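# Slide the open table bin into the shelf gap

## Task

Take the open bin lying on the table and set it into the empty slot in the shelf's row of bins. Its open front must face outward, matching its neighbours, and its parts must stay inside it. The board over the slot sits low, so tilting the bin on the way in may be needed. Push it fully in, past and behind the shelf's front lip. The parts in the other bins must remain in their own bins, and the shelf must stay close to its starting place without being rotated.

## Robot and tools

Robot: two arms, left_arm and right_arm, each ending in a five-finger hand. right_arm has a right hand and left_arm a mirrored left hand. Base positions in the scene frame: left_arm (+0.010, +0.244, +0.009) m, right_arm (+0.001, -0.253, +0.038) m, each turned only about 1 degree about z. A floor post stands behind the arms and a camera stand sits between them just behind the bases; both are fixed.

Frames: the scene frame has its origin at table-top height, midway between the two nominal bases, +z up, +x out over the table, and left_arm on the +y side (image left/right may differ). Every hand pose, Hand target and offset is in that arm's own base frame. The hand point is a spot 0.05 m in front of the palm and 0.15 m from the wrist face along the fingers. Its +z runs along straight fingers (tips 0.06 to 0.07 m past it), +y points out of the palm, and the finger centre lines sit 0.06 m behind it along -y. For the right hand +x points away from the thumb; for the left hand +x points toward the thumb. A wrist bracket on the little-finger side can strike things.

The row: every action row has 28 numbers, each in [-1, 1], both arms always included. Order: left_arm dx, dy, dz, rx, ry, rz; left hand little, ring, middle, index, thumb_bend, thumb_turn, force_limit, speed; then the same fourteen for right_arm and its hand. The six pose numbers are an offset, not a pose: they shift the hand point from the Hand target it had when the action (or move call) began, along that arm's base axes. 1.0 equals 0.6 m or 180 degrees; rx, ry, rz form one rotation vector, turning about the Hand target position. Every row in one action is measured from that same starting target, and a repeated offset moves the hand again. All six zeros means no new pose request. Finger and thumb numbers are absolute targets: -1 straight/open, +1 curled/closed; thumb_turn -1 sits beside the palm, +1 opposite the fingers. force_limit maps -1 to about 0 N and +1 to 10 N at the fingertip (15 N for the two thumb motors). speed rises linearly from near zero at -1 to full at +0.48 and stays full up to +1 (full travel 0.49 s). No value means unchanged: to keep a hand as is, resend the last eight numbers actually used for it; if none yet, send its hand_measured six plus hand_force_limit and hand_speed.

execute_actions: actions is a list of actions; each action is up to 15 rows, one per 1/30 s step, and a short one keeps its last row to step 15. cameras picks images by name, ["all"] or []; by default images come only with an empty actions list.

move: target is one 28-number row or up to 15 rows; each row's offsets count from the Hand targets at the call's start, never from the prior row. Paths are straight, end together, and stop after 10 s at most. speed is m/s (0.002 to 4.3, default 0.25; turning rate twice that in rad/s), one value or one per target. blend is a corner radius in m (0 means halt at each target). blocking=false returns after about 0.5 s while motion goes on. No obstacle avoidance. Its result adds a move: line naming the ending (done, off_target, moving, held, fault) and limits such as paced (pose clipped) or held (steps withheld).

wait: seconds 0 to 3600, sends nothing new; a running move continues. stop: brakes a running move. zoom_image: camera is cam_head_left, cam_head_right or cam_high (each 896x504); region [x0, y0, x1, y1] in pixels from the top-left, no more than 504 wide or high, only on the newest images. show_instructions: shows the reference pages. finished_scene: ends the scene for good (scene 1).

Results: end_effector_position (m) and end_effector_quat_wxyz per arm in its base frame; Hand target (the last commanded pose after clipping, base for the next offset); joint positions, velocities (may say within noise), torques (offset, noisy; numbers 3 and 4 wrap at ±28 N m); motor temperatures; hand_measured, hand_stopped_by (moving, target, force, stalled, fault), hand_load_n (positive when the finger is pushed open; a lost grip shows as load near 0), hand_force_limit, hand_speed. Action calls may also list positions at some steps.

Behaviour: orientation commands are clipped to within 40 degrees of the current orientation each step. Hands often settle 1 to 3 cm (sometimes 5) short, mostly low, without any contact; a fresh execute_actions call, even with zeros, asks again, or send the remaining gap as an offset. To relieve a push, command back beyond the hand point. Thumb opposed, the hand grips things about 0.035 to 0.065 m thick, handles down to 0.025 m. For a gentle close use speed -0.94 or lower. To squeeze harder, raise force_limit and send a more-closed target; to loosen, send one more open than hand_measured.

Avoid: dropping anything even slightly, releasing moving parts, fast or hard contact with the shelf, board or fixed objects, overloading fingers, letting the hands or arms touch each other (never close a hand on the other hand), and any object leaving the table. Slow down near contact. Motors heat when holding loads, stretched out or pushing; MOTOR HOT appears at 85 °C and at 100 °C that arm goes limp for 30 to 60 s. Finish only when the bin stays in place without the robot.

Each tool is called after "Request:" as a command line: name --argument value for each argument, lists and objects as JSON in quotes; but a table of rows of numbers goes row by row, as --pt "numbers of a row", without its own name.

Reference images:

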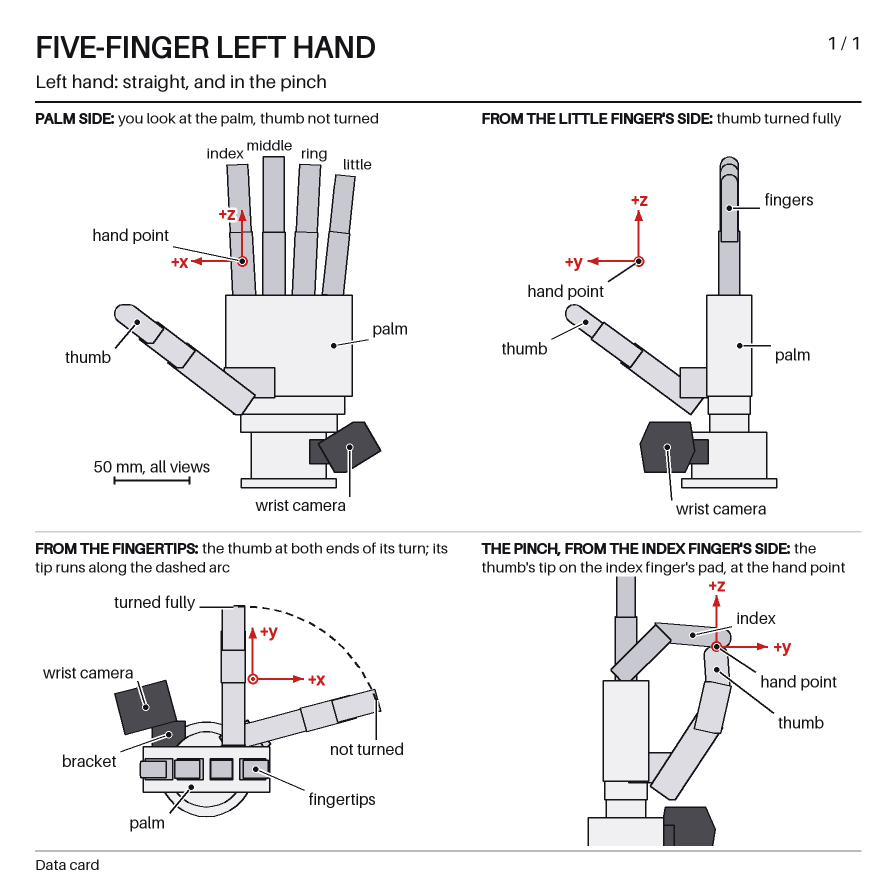

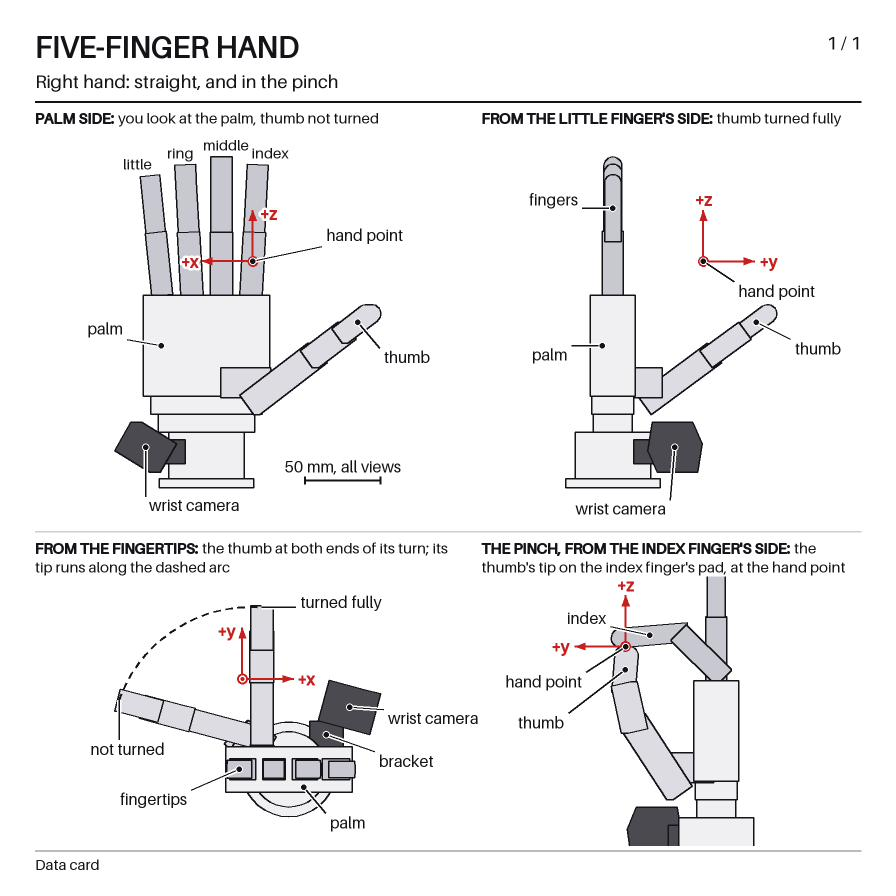

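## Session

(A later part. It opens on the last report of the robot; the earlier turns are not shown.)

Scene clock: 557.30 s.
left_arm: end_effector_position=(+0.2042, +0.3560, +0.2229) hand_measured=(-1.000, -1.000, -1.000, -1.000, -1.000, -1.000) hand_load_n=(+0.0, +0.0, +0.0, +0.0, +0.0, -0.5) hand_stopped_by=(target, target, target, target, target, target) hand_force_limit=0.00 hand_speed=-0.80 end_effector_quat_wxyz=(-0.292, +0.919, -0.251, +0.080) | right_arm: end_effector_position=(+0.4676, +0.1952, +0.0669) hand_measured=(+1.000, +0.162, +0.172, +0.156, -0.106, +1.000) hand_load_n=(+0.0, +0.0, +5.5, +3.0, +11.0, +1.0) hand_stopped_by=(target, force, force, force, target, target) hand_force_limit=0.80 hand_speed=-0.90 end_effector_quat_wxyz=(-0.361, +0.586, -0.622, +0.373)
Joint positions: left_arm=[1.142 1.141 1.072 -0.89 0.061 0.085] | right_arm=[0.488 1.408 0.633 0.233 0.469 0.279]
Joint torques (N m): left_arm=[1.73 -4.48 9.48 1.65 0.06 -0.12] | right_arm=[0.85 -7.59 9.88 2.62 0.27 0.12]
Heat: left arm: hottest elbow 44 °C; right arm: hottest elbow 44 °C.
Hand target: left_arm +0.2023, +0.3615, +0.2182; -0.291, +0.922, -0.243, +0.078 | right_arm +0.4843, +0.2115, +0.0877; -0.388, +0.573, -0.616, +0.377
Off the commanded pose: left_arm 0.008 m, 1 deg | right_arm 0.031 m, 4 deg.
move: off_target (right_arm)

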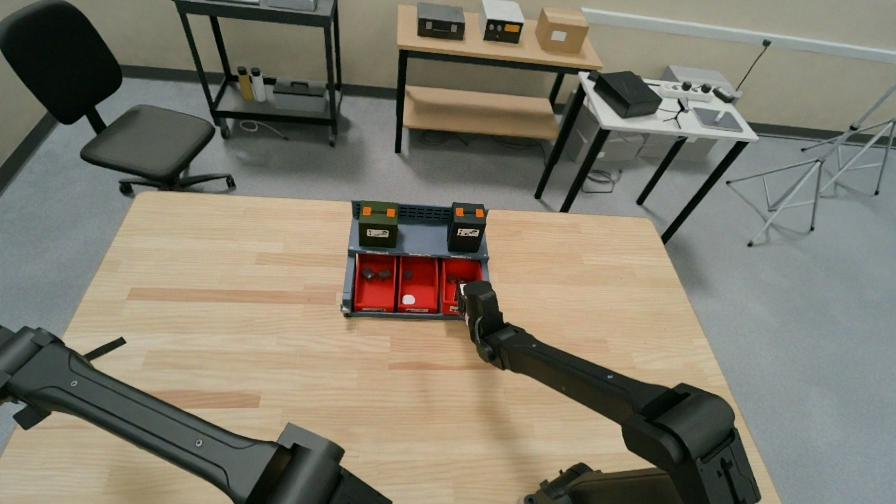

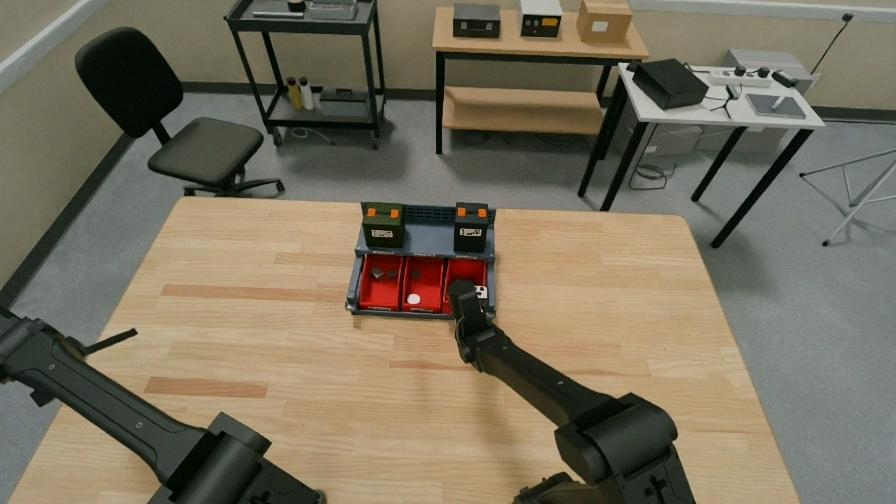

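Request:
move --pt "0 0 0 0 0 0 -1 -1 -1 -1 -1 -1 0 -0.8 -0.014 0.0 -0.045 -0.003 -0.0556 0.011 1 0.5 0.7 0.7 -0.1 1 0.8 -0.9" --speed 0.05 --cameras '["cam_head_left","cam_head_right","cam_high"]'

Request:
zoom_image --camera "cam_head_left" --region '[410, 240, 510, 340]'

Request:
zoom_image --camera "cam_head_right" --region '[410, 240, 510, 340]'

Request:
zoom_image --camera "cam_high" --region '[400, 100, 500, 220]'

Scene clock: 571.50 s.
left_arm: end_effector_position=(+0.2042, +0.3560, +0.2229) hand_measured=(-1.000, -1.000, -1.000, -1.000, -1.000, -1.000) hand_load_n=(+0.0, +0.0, +0.0, +0.0, +0.0, +0.0) hand_stopped_by=(target, target, target, target, target, target) hand_force_limit=0.00 hand_speed=-0.80 end_effector_quat_wxyz=(-0.292, +0.919, -0.251, +0.080) | right_arm: end_effector_position=(+0.4696, +0.2022, +0.0472) hand_measured=(+1.000, +0.162, +0.172, +0.156, -0.106, +1.000) hand_load_n=(+0.5, +1.5, +9.0, +5.5, +10.0, +0.5) hand_stopped_by=(target, force, force, force, target, target) hand_force_limit=0.80 hand_speed=-0.90 end_effector_quat_wxyz=(-0.424, +0.561, -0.577, +0.416)
Joint positions: left_arm=[1.142 1.141 1.072 -0.89 0.061 0.085] | right_arm=[0.517 1.536 0.516 0.68 0.496 0.191]
Joint torques (N m): left_arm=[1.73 -4.48 9.5 1.63 0.06 -0.13] | right_arm=[0.67 -8.35 6.53 3.14 0.29 -0.02]
Heat: left arm: hottest elbow 44 °C; right arm: hottest elbow 43 °C.
Hand target: left_arm +0.2023, +0.3615, +0.2182; -0.291, +0.922, -0.243, +0.078 | right_arm +0.4758, +0.2114, +0.0607; -0.444, +0.550, -0.568, +0.421
Off the commanded pose: left_arm 0.008 m, 1 deg | right_arm 0.018 m, 3 deg.
move: off_target (right_arm)

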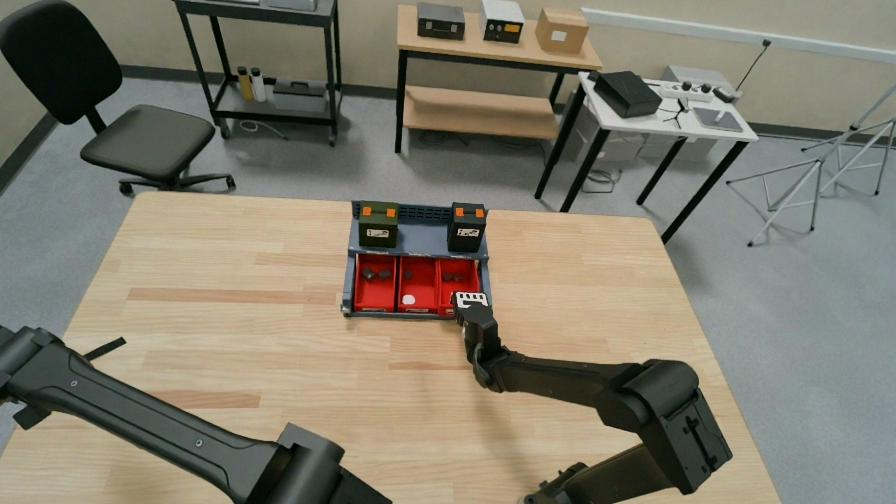

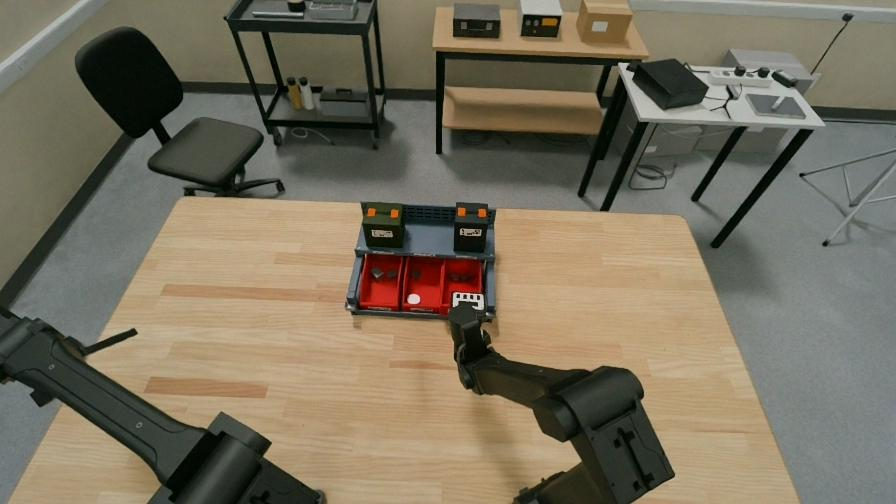

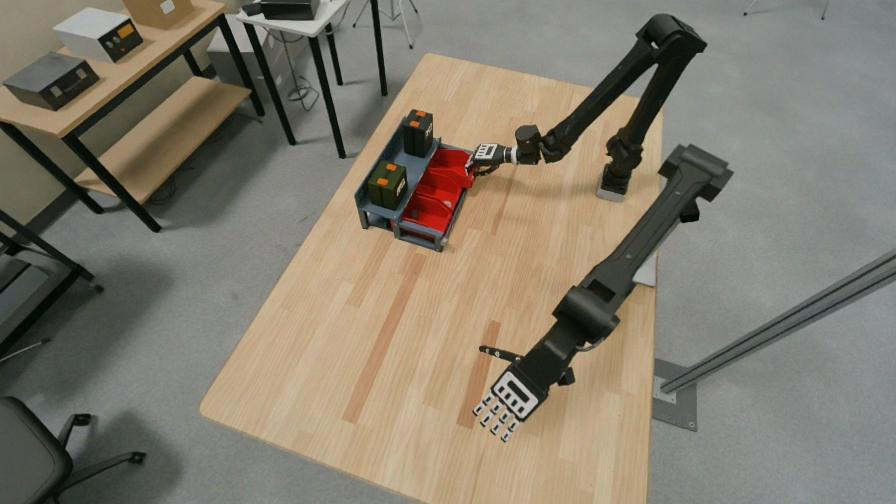

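Scaled by 5.040 from the camera's image (finer frame: 1280x720).

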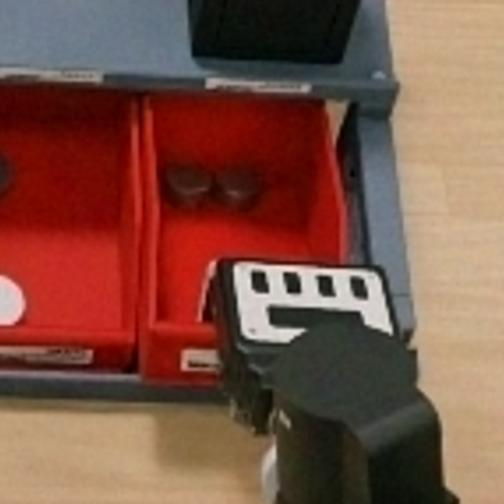

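Scaled by 5.040 from the camera's image (finer frame: 1280x720).

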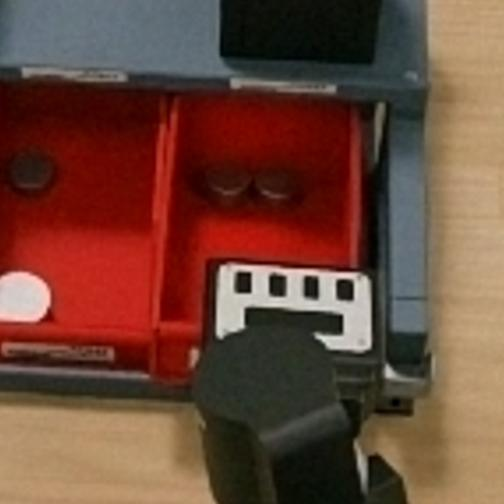

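Scaled by 4.200 from the camera's image (finer frame: 1280x720).

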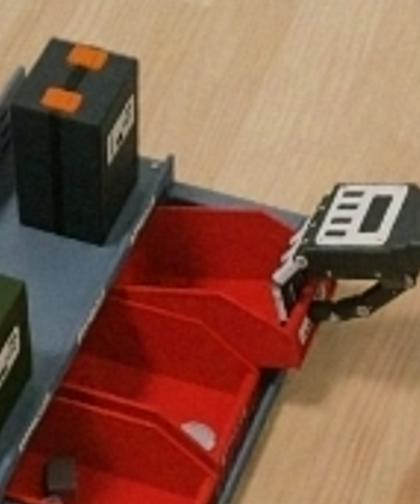

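Request:
move --pt "0 0 0 0 0 0 -1 -1 -1 -1 -1 -1 0 -0.8 0.055 -0.003 -0.005 0 0 0 1 0.5 0.7 0.7 -0.1 1 0.8 -0.9" --speed 0.04 --cameras '["cam_head_left","cam_head_right","cam_high"]'

Request:
zoom_image --camera "cam_head_left" --region '[410, 240, 510, 340]'

Request:
zoom_image --camera "cam_head_right" --region '[410, 240, 510, 340]'

Request:
zoom_image --camera "cam_high" --region '[400, 100, 500, 220]'

Scene clock: 579.17 s.
left_arm: end_effector_position=(+0.2042, +0.3560, +0.2229) hand_measured=(-1.000, -1.000, -1.000, -1.000, -1.000, -1.000) hand_load_n=(+0.0, +0.0, +0.0, +0.0, +0.0, +0.0) hand_stopped_by=(target, target, target, target, target, target) hand_force_limit=0.00 hand_speed=-0.80 end_effector_quat_wxyz=(-0.292, +0.919, -0.251, +0.080) | right_arm: end_effector_position=(+0.4849, +0.2019, +0.0365) hand_measured=(+1.000, +0.162, +0.172, +0.156, -0.104, +1.000) hand_load_n=(+0.0, +0.0, +5.0, +1.5, +9.0, +1.0) hand_stopped_by=(target, force, force, force, target, target) hand_force_limit=0.80 hand_speed=-0.90 end_effector_quat_wxyz=(-0.420, +0.569, -0.573, +0.413)
Joint positions: left_arm=[1.142 1.141 1.072 -0.89 0.061 0.085] | right_arm=[0.49 1.592 0.552 0.691 0.46 0.172]
Joint torques (N m): left_arm=[1.73 -4.48 9.5 1.63 0.06 -0.13] | right_arm=[-0.91 -8.18 8.87 2.92 -0.04 -0.01]
Motor temperatures (°C): left_arm=[29 29 44 27 29 29] | right_arm=[30 31 42 31 28 29]
Heat: left arm: hottest elbow 44 °C; right arm: hottest elbow 42 °C.
Hand target: left_arm +0.2023, +0.3615, +0.2182; -0.291, +0.922, -0.243, +0.078 | right_arm +0.5088, +0.2097, +0.0577; -0.444, +0.550, -0.568, +0.421
Off the commanded pose: left_arm 0.008 m, 1 deg | right_arm 0.033 m, 4 deg.
move: off_target (right_arm)

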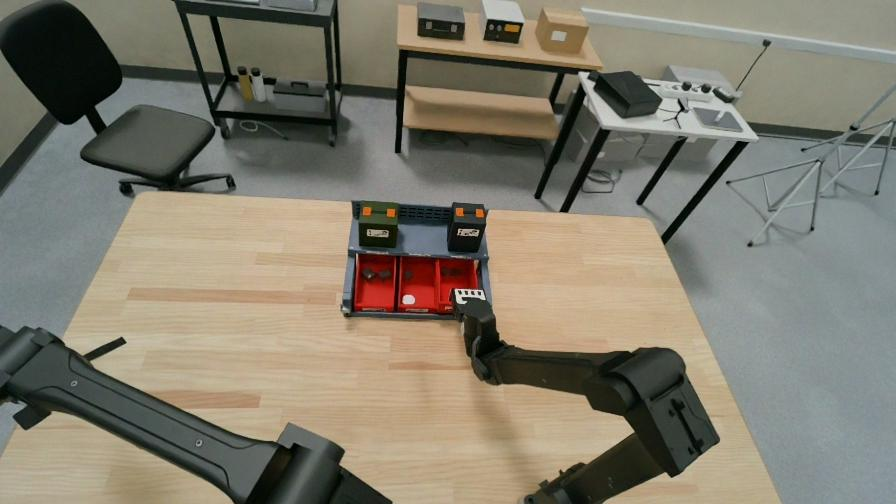

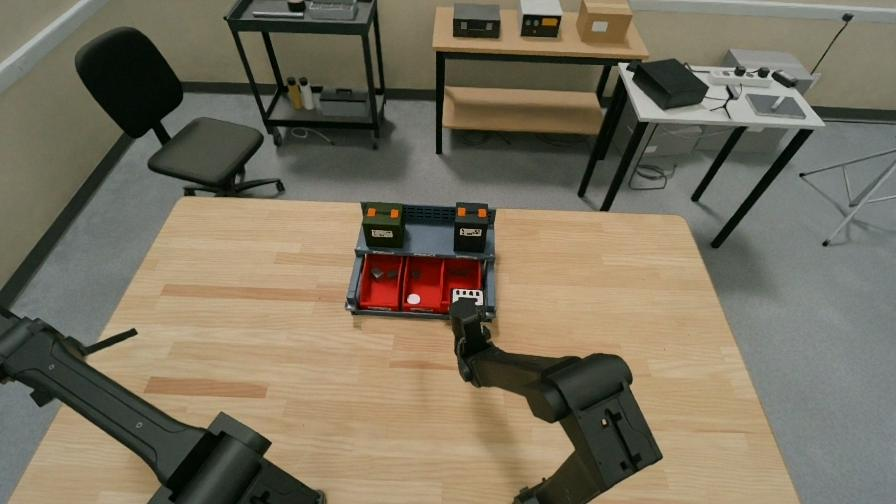

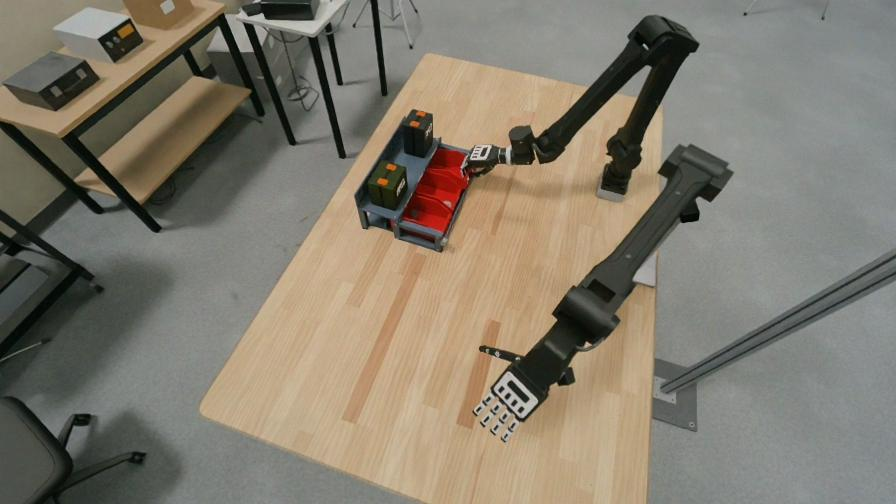

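Scaled by 5.040 from the camera's image (finer frame: 1280x720).

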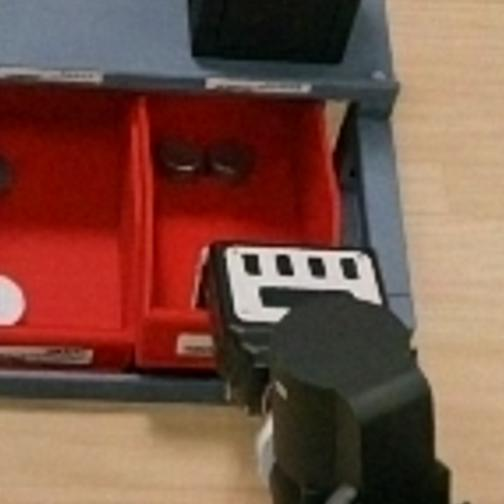

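Scaled by 5.040 from the camera's image (finer frame: 1280x720).

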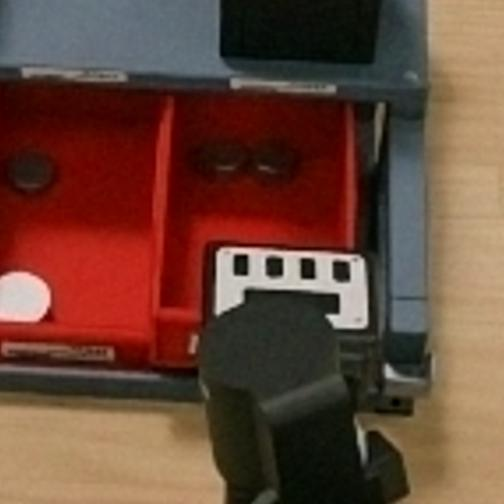

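Scaled by 4.200 from the camera's image (finer frame: 1280x720).

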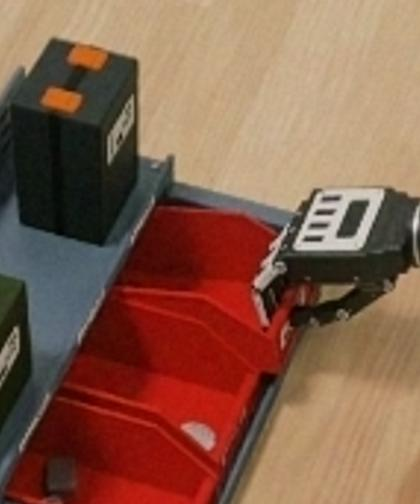

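Request:
move --pt "0 0 0 0 0 0 -1 -1 -1 -1 -1 -1 0 -0.8 0.0 -0.004 -0.022 0 -0.028 0 1 0.5 0.7 0.7 -0.1 1 0.8 -0.9" --speed 0.04 --cameras '["cam_head_left","cam_head_right","cam_high"]'

Request:
zoom_image --camera "cam_head_left" --region '[410, 240, 510, 340]'

Request:
zoom_image --camera "cam_head_right" --region '[410, 240, 510, 340]'

Request:
zoom_image --camera "cam_high" --region '[420, 120, 500, 220]'

Scene clock: 586.17 s.
left_arm: end_effector_position=(+0.2042, +0.3560, +0.2229) hand_measured=(-1.000, -1.000, -1.000, -1.000, -1.000, -1.000) hand_load_n=(+0.0, +0.0, +0.0, +0.0, +0.0, +0.0) hand_stopped_by=(target, target, target, target, target, target) hand_force_limit=0.00 hand_speed=-0.80 end_effector_quat_wxyz=(-0.292, +0.919, -0.251, +0.080) | right_arm: end_effector_position=(+0.4998, +0.2049, +0.0302) hand_measured=(+1.000, +0.162, +0.172, +0.156, -0.104, +1.000) hand_load_n=(+0.0, +0.5, +8.5, +5.5, +8.5, +1.0) hand_stopped_by=(target, force, force, force, target, target) hand_force_limit=0.80 hand_speed=-0.90 end_effector_quat_wxyz=(-0.450, +0.547, -0.553, +0.438)
Joint positions: left_arm=[1.142 1.141 1.072 -0.89 0.061 0.085] | right_arm=[0.49 1.705 0.548 0.92 0.47 0.128]
Joint torques (N m): left_arm=[1.73 -4.48 9.5 1.65 0.06 -0.12] | right_arm=[-0.56 -9.64 5.64 3.28 0.07 0.01]
Heat: left arm: hottest elbow 44 °C; right arm: hottest elbow 42 °C.
Hand target: left_arm +0.2023, +0.3615, +0.2182; -0.291, +0.922, -0.243, +0.078 | right_arm +0.5088, +0.2073, +0.0445; -0.468, +0.531, -0.548, +0.445
Off the commanded pose: left_arm 0.008 m, 1 deg | right_arm 0.017 m, 3 deg.
move: off_target (right_arm)

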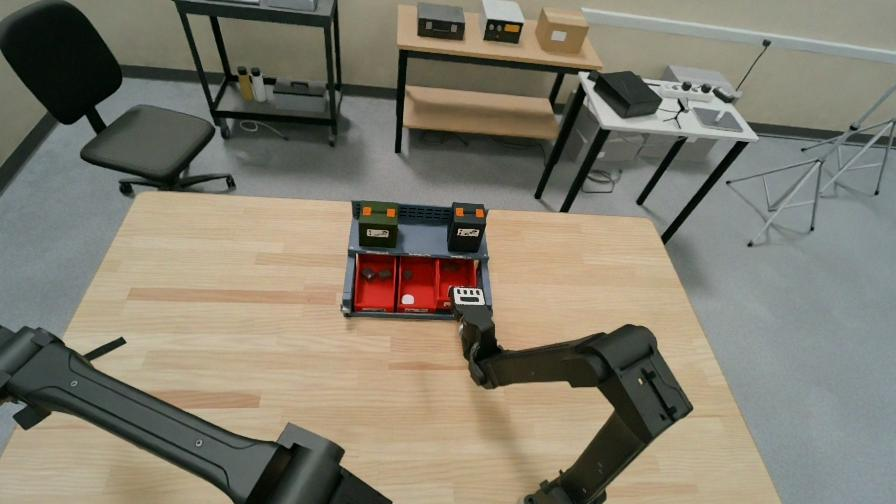

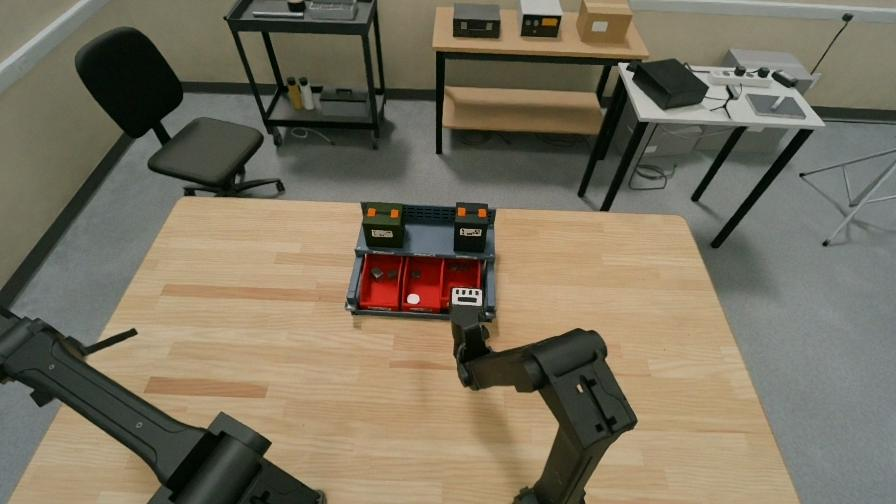

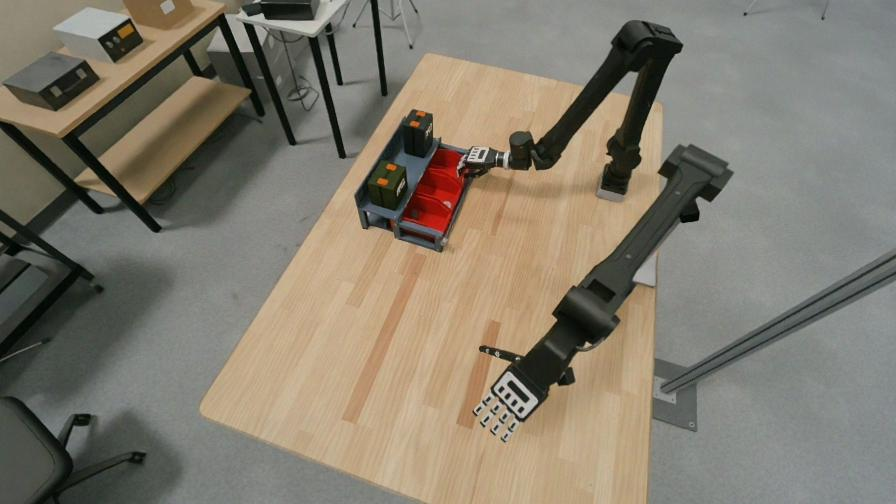

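Scaled by 5.040 from the camera's image (finer frame: 1280x720).

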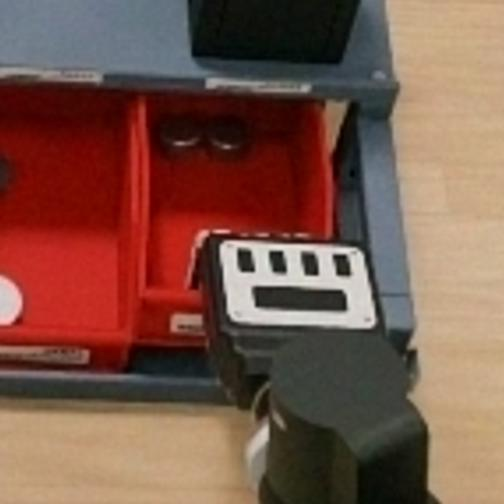

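Scaled by 5.040 from the camera's image (finer frame: 1280x720).

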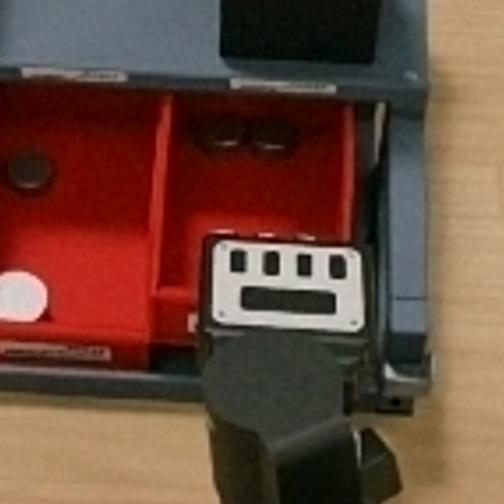

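Scaled by 5.040 from the camera's image (finer frame: 1280x720).

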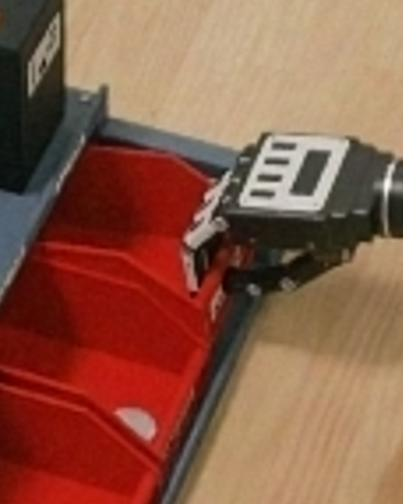

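Request:
move --pt "0 0 0 0 0 0 -1 -1 -1 -1 -1 -1 0 -0.8 -0.01 -0.004 -0.022 0 -0.015 0 1 0.5 0.7 0.7 -0.1 1 0.8 -0.9" --speed 0.04 --cameras '["cam_head_left","cam_head_right","cam_high"]'

Request:
zoom_image --camera "cam_head_left" --region '[410, 240, 510, 340]'

Request:
zoom_image --camera "cam_head_right" --region '[410, 240, 510, 340]'

Request:
zoom_image --camera "cam_high" --region '[420, 120, 500, 220]'

Scene clock: 593.27 s.
left_arm: end_effector_position=(+0.2042, +0.3560, +0.2229) hand_measured=(-1.000, -1.000, -1.000, -1.000, -1.000, -1.000) hand_load_n=(+0.0, +0.0, +0.0, +0.0, +0.0, +0.0) hand_stopped_by=(target, target, target, target, target, target) hand_force_limit=0.00 hand_speed=-0.80 end_effector_quat_wxyz=(-0.292, +0.919, -0.251, +0.080) | right_arm: end_effector_position=(+0.4976, +0.2014, +0.0201) hand_measured=(+1.000, +0.162, +0.172, +0.156, -0.104, +1.000) hand_load_n=(+0.0, +1.5, +8.0, +5.0, +8.0, +1.0) hand_stopped_by=(target, force, force, force, target, target) hand_force_limit=0.80 hand_speed=-0.90 end_effector_quat_wxyz=(-0.467, +0.533, -0.543, +0.451)
Joint positions: left_arm=[1.142 1.141 1.072 -0.89 0.061 0.085] | right_arm=[0.49 1.783 0.521 1.084 0.476 0.108]
Joint torques (N m): left_arm=[1.73 -4.48 9.48 1.65 0.06 -0.12] | right_arm=[0.03 -9.7 4.64 3.29 0.22 -0.02]
Heat: left arm: hottest elbow 44 °C; right arm: hottest elbow 41 °C.
Hand target: left_arm +0.2023, +0.3615, +0.2182; -0.291, +0.922, -0.243, +0.078 | right_arm +0.5028, +0.2049, +0.0314; -0.481, +0.520, -0.537, +0.457
Off the commanded pose: left_arm 0.008 m, 1 deg | right_arm 0.013 m, 2 deg.
move: off_target (right_arm)

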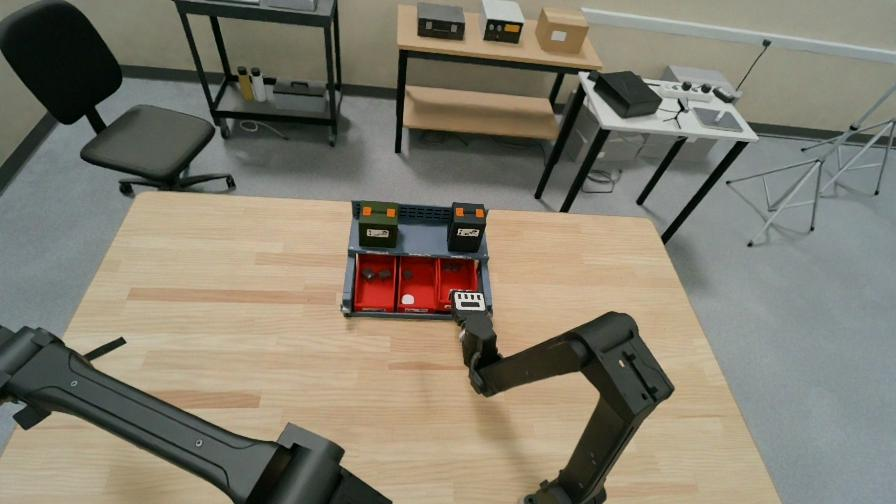

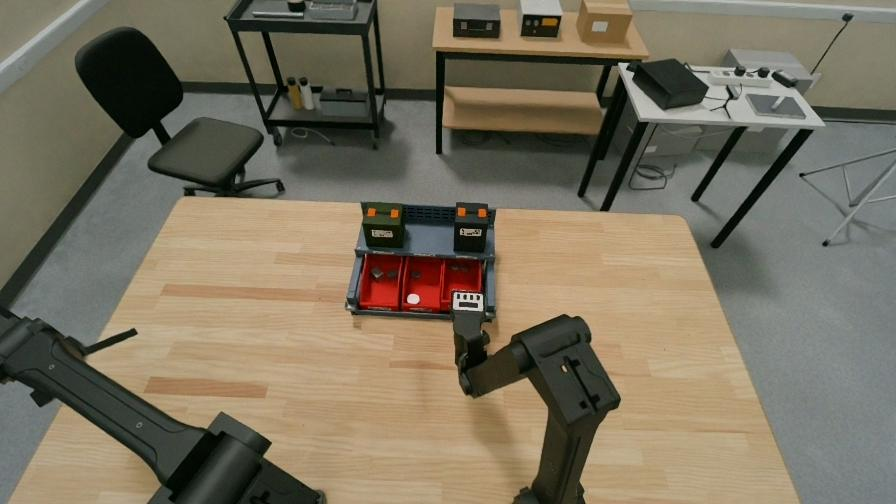

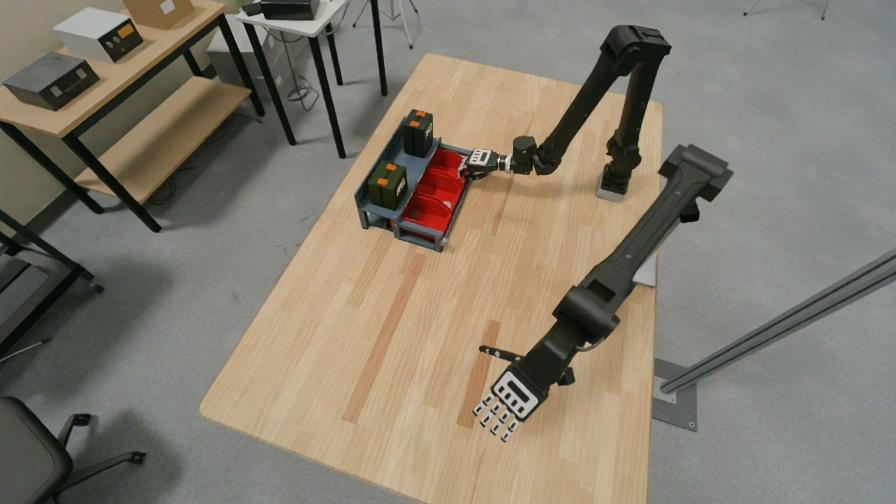

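Scaled by 5.040 from the camera's image (finer frame: 1280x720).

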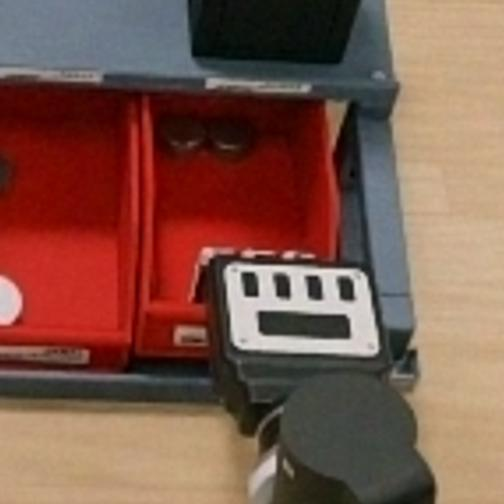

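Scaled by 5.040 from the camera's image (finer frame: 1280x720).

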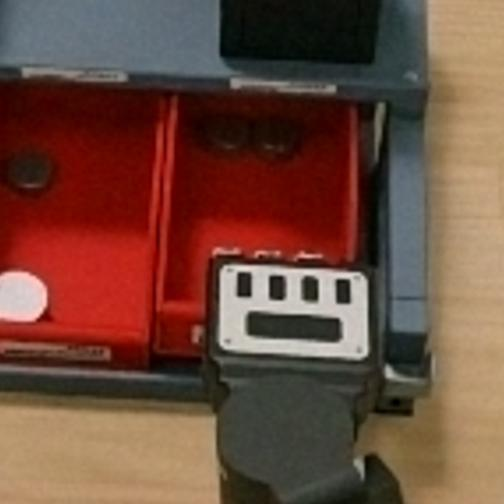

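Scaled by 5.040 from the camera's image (finer frame: 1280x720).

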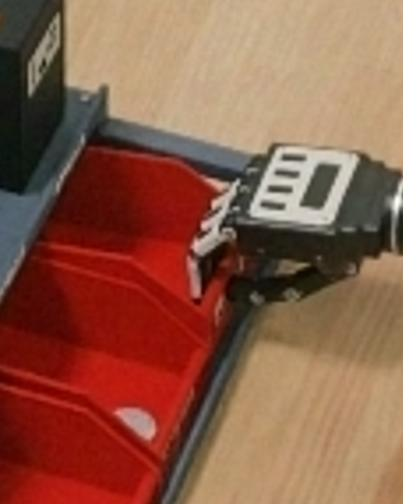

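Request:
move --pt "0 0 0 0 0 0 -1 -1 -1 -1 -1 -1 0 -0.8 0.0 -0.002 -0.018 0 0 0 1 0.5 0.7 0.7 -0.1 1 0.8 -0.9" --speed 0.04 --cameras '["cam_head_left","cam_head_right","cam_high"]'

Request:
zoom_image --camera "cam_head_left" --region '[410, 240, 510, 340]'

Request:
zoom_image --camera "cam_high" --region '[420, 120, 500, 220]'

Scene clock: 598.20 s.
left_arm: end_effector_position=(+0.2042, +0.3560, +0.2229) hand_measured=(-1.000, -1.000, -1.000, -1.000, -1.000, -1.000) hand_load_n=(+0.0, -0.5, +0.0, +0.0, +0.0, +0.0) hand_stopped_by=(target, target, target, target, target, target) hand_force_limit=0.00 hand_speed=-0.80 end_effector_quat_wxyz=(-0.292, +0.919, -0.251, +0.080) | right_arm: end_effector_position=(+0.4980, +0.2014, +0.0126) hand_measured=(+1.000, +0.162, +0.172, +0.156, -0.104, +1.000) hand_load_n=(+0.0, +0.0, +6.0, +3.0, +8.5, +0.5) hand_stopped_by=(target, force, force, force, target, target) hand_force_limit=0.80 hand_speed=-0.90 end_effector_quat_wxyz=(-0.469, +0.531, -0.541, +0.453)
Joint positions: left_arm=[1.142 1.141 1.072 -0.89 0.061 0.085] | right_arm=[0.49 1.82 0.521 1.131 0.476 0.104]
Joint torques (N m): left_arm=[1.67 -4.48 9.48 1.65 0.06 -0.13] | right_arm=[-0.15 -9.82 4.38 3.06 0.1 0.01]
Heat: left arm: hottest elbow 44 °C; right arm: hottest elbow 41 °C.
Hand target: left_arm +0.2023, +0.3615, +0.2182; -0.291, +0.922, -0.243, +0.078 | right_arm +0.5028, +0.2037, +0.0205; -0.481, +0.521, -0.537, +0.458
Off the commanded pose: left_arm 0.008 m, 1 deg | right_arm 0.010 m, 2 deg.
move: done

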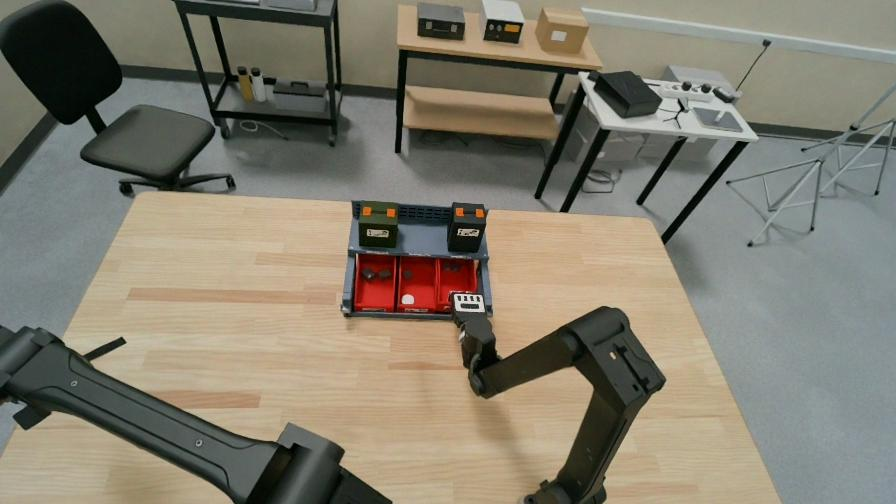

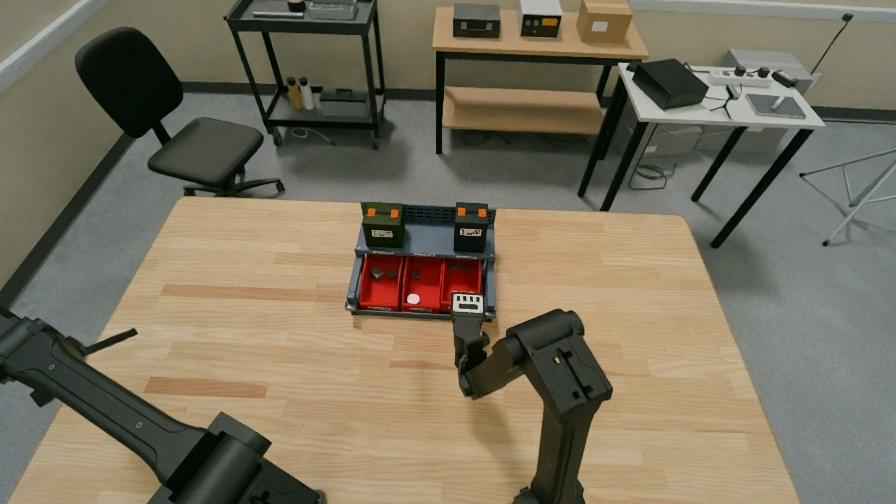

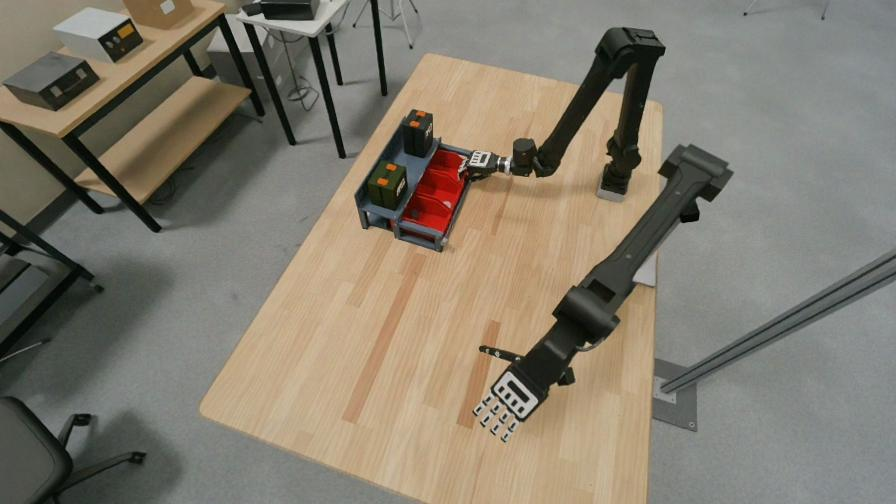

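Scaled by 5.040 from the camera's image (finer frame: 1280x720).

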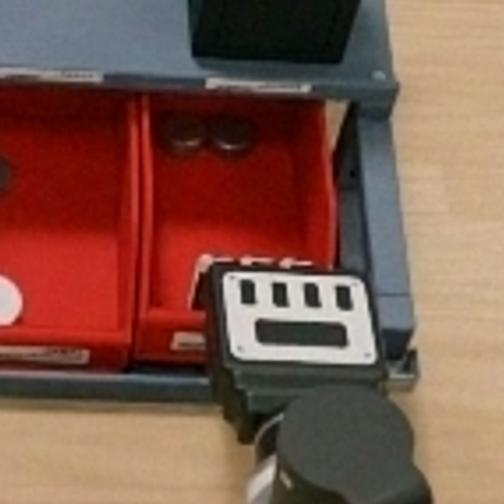

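Scaled by 5.040 from the camera's image (finer frame: 1280x720).

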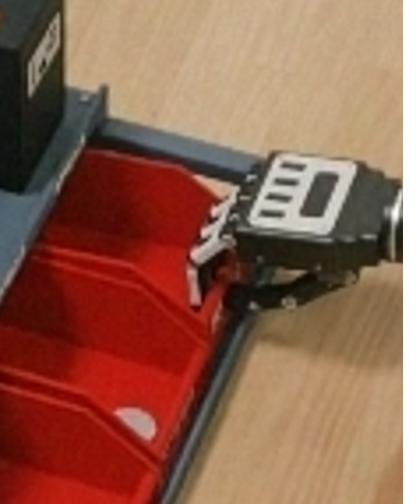

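Request:
move --pt "0 0 0 0 0 0 -1 -1 -1 -1 -1 -1 0 -0.8 0.0 -0.002 -0.012 0 0 0 1 0.5 0.7 0.7 -0.1 1 0.8 -0.9" --speed 0.03 --cameras '["cam_head_left","cam_high"]'

Request:
zoom_image --camera "cam_head_left" --region '[410, 240, 510, 340]'

Request:
zoom_image --camera "cam_high" --region '[420, 120, 500, 220]'

Scene clock: 601.93 s.
left_arm: end_effector_position=(+0.2042, +0.3560, +0.2229) hand_measured=(-1.000, -1.000, -1.000, -1.000, -1.000, -1.000) hand_load_n=(+0.0, +0.0, +0.0, +0.0, -0.5, +0.0) hand_stopped_by=(target, target, target, target, target, target) hand_force_limit=0.00 hand_speed=-0.80 end_effector_quat_wxyz=(-0.292, +0.919, -0.251, +0.080) | right_arm: end_effector_position=(+0.4979, +0.2014, +0.0071) hand_measured=(+1.000, +0.162, +0.172, +0.156, -0.104, +1.000) hand_load_n=(+0.0, +0.0, +4.5, +2.0, +8.5, +0.0) hand_stopped_by=(target, force, force, force, target, target) hand_force_limit=0.80 hand_speed=-0.90 end_effector_quat_wxyz=(-0.471, +0.530, -0.540, +0.454)
Joint positions: left_arm=[1.142 1.141 1.072 -0.89 0.061 0.085] | right_arm=[0.49 1.846 0.521 1.162 0.476 0.104]
Joint torques (N m): left_arm=[1.73 -4.48 9.48 1.65 0.06 -0.13] | right_arm=[-0.38 -9.52 4.19 2.96 0 0]
Heat: left arm: hottest elbow 45 °C; right arm: hottest elbow 40 °C.
Hand target: left_arm +0.2023, +0.3615, +0.2182; -0.291, +0.922, -0.243, +0.078 | right_arm +0.5028, +0.2024, +0.0133; -0.481, +0.521, -0.537, +0.458
Off the commanded pose: left_arm 0.008 m, 1 deg | right_arm 0.008 m, 2 deg.
move: done

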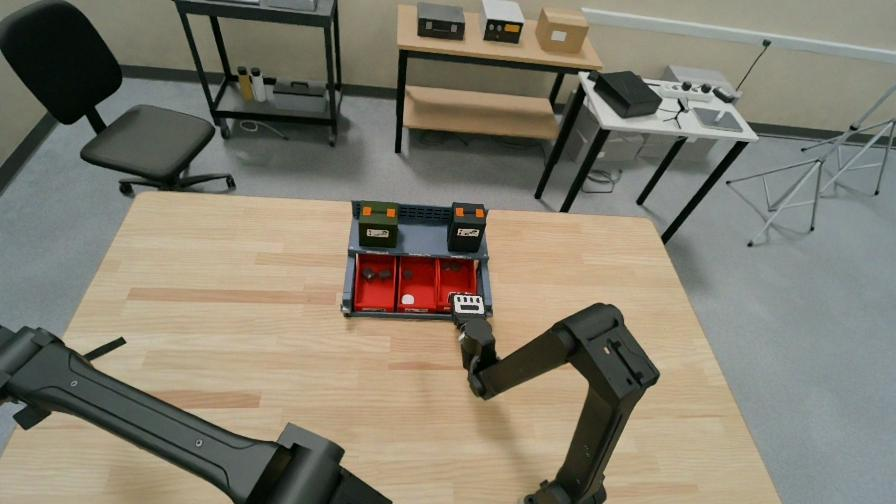

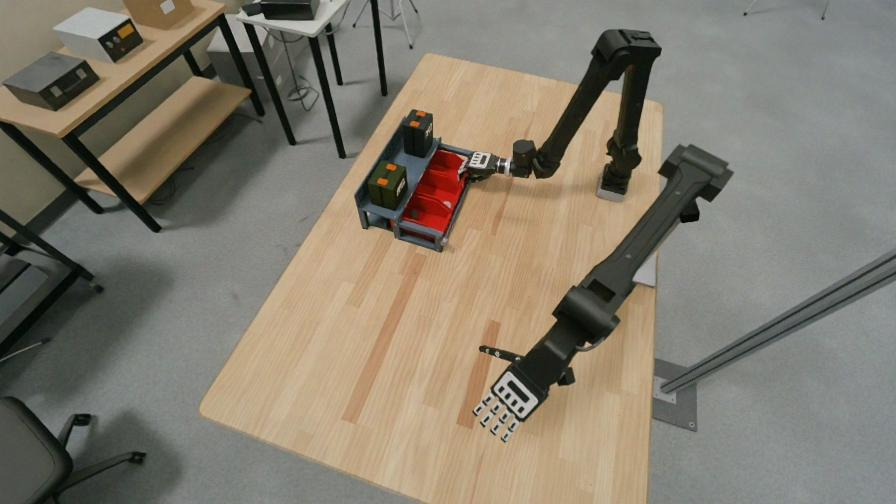

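Scaled by 5.040 from the camera's image (finer frame: 1280x720).

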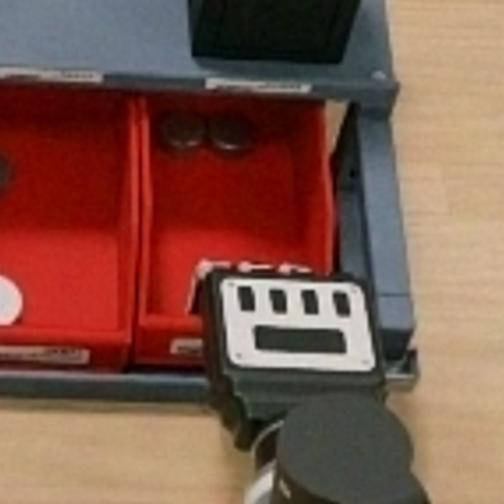

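Scaled by 5.040 from the camera's image (finer frame: 1280x720).

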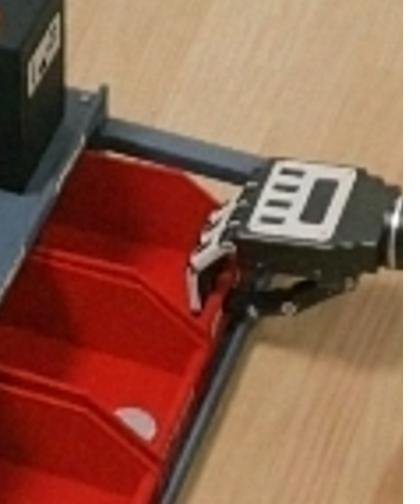

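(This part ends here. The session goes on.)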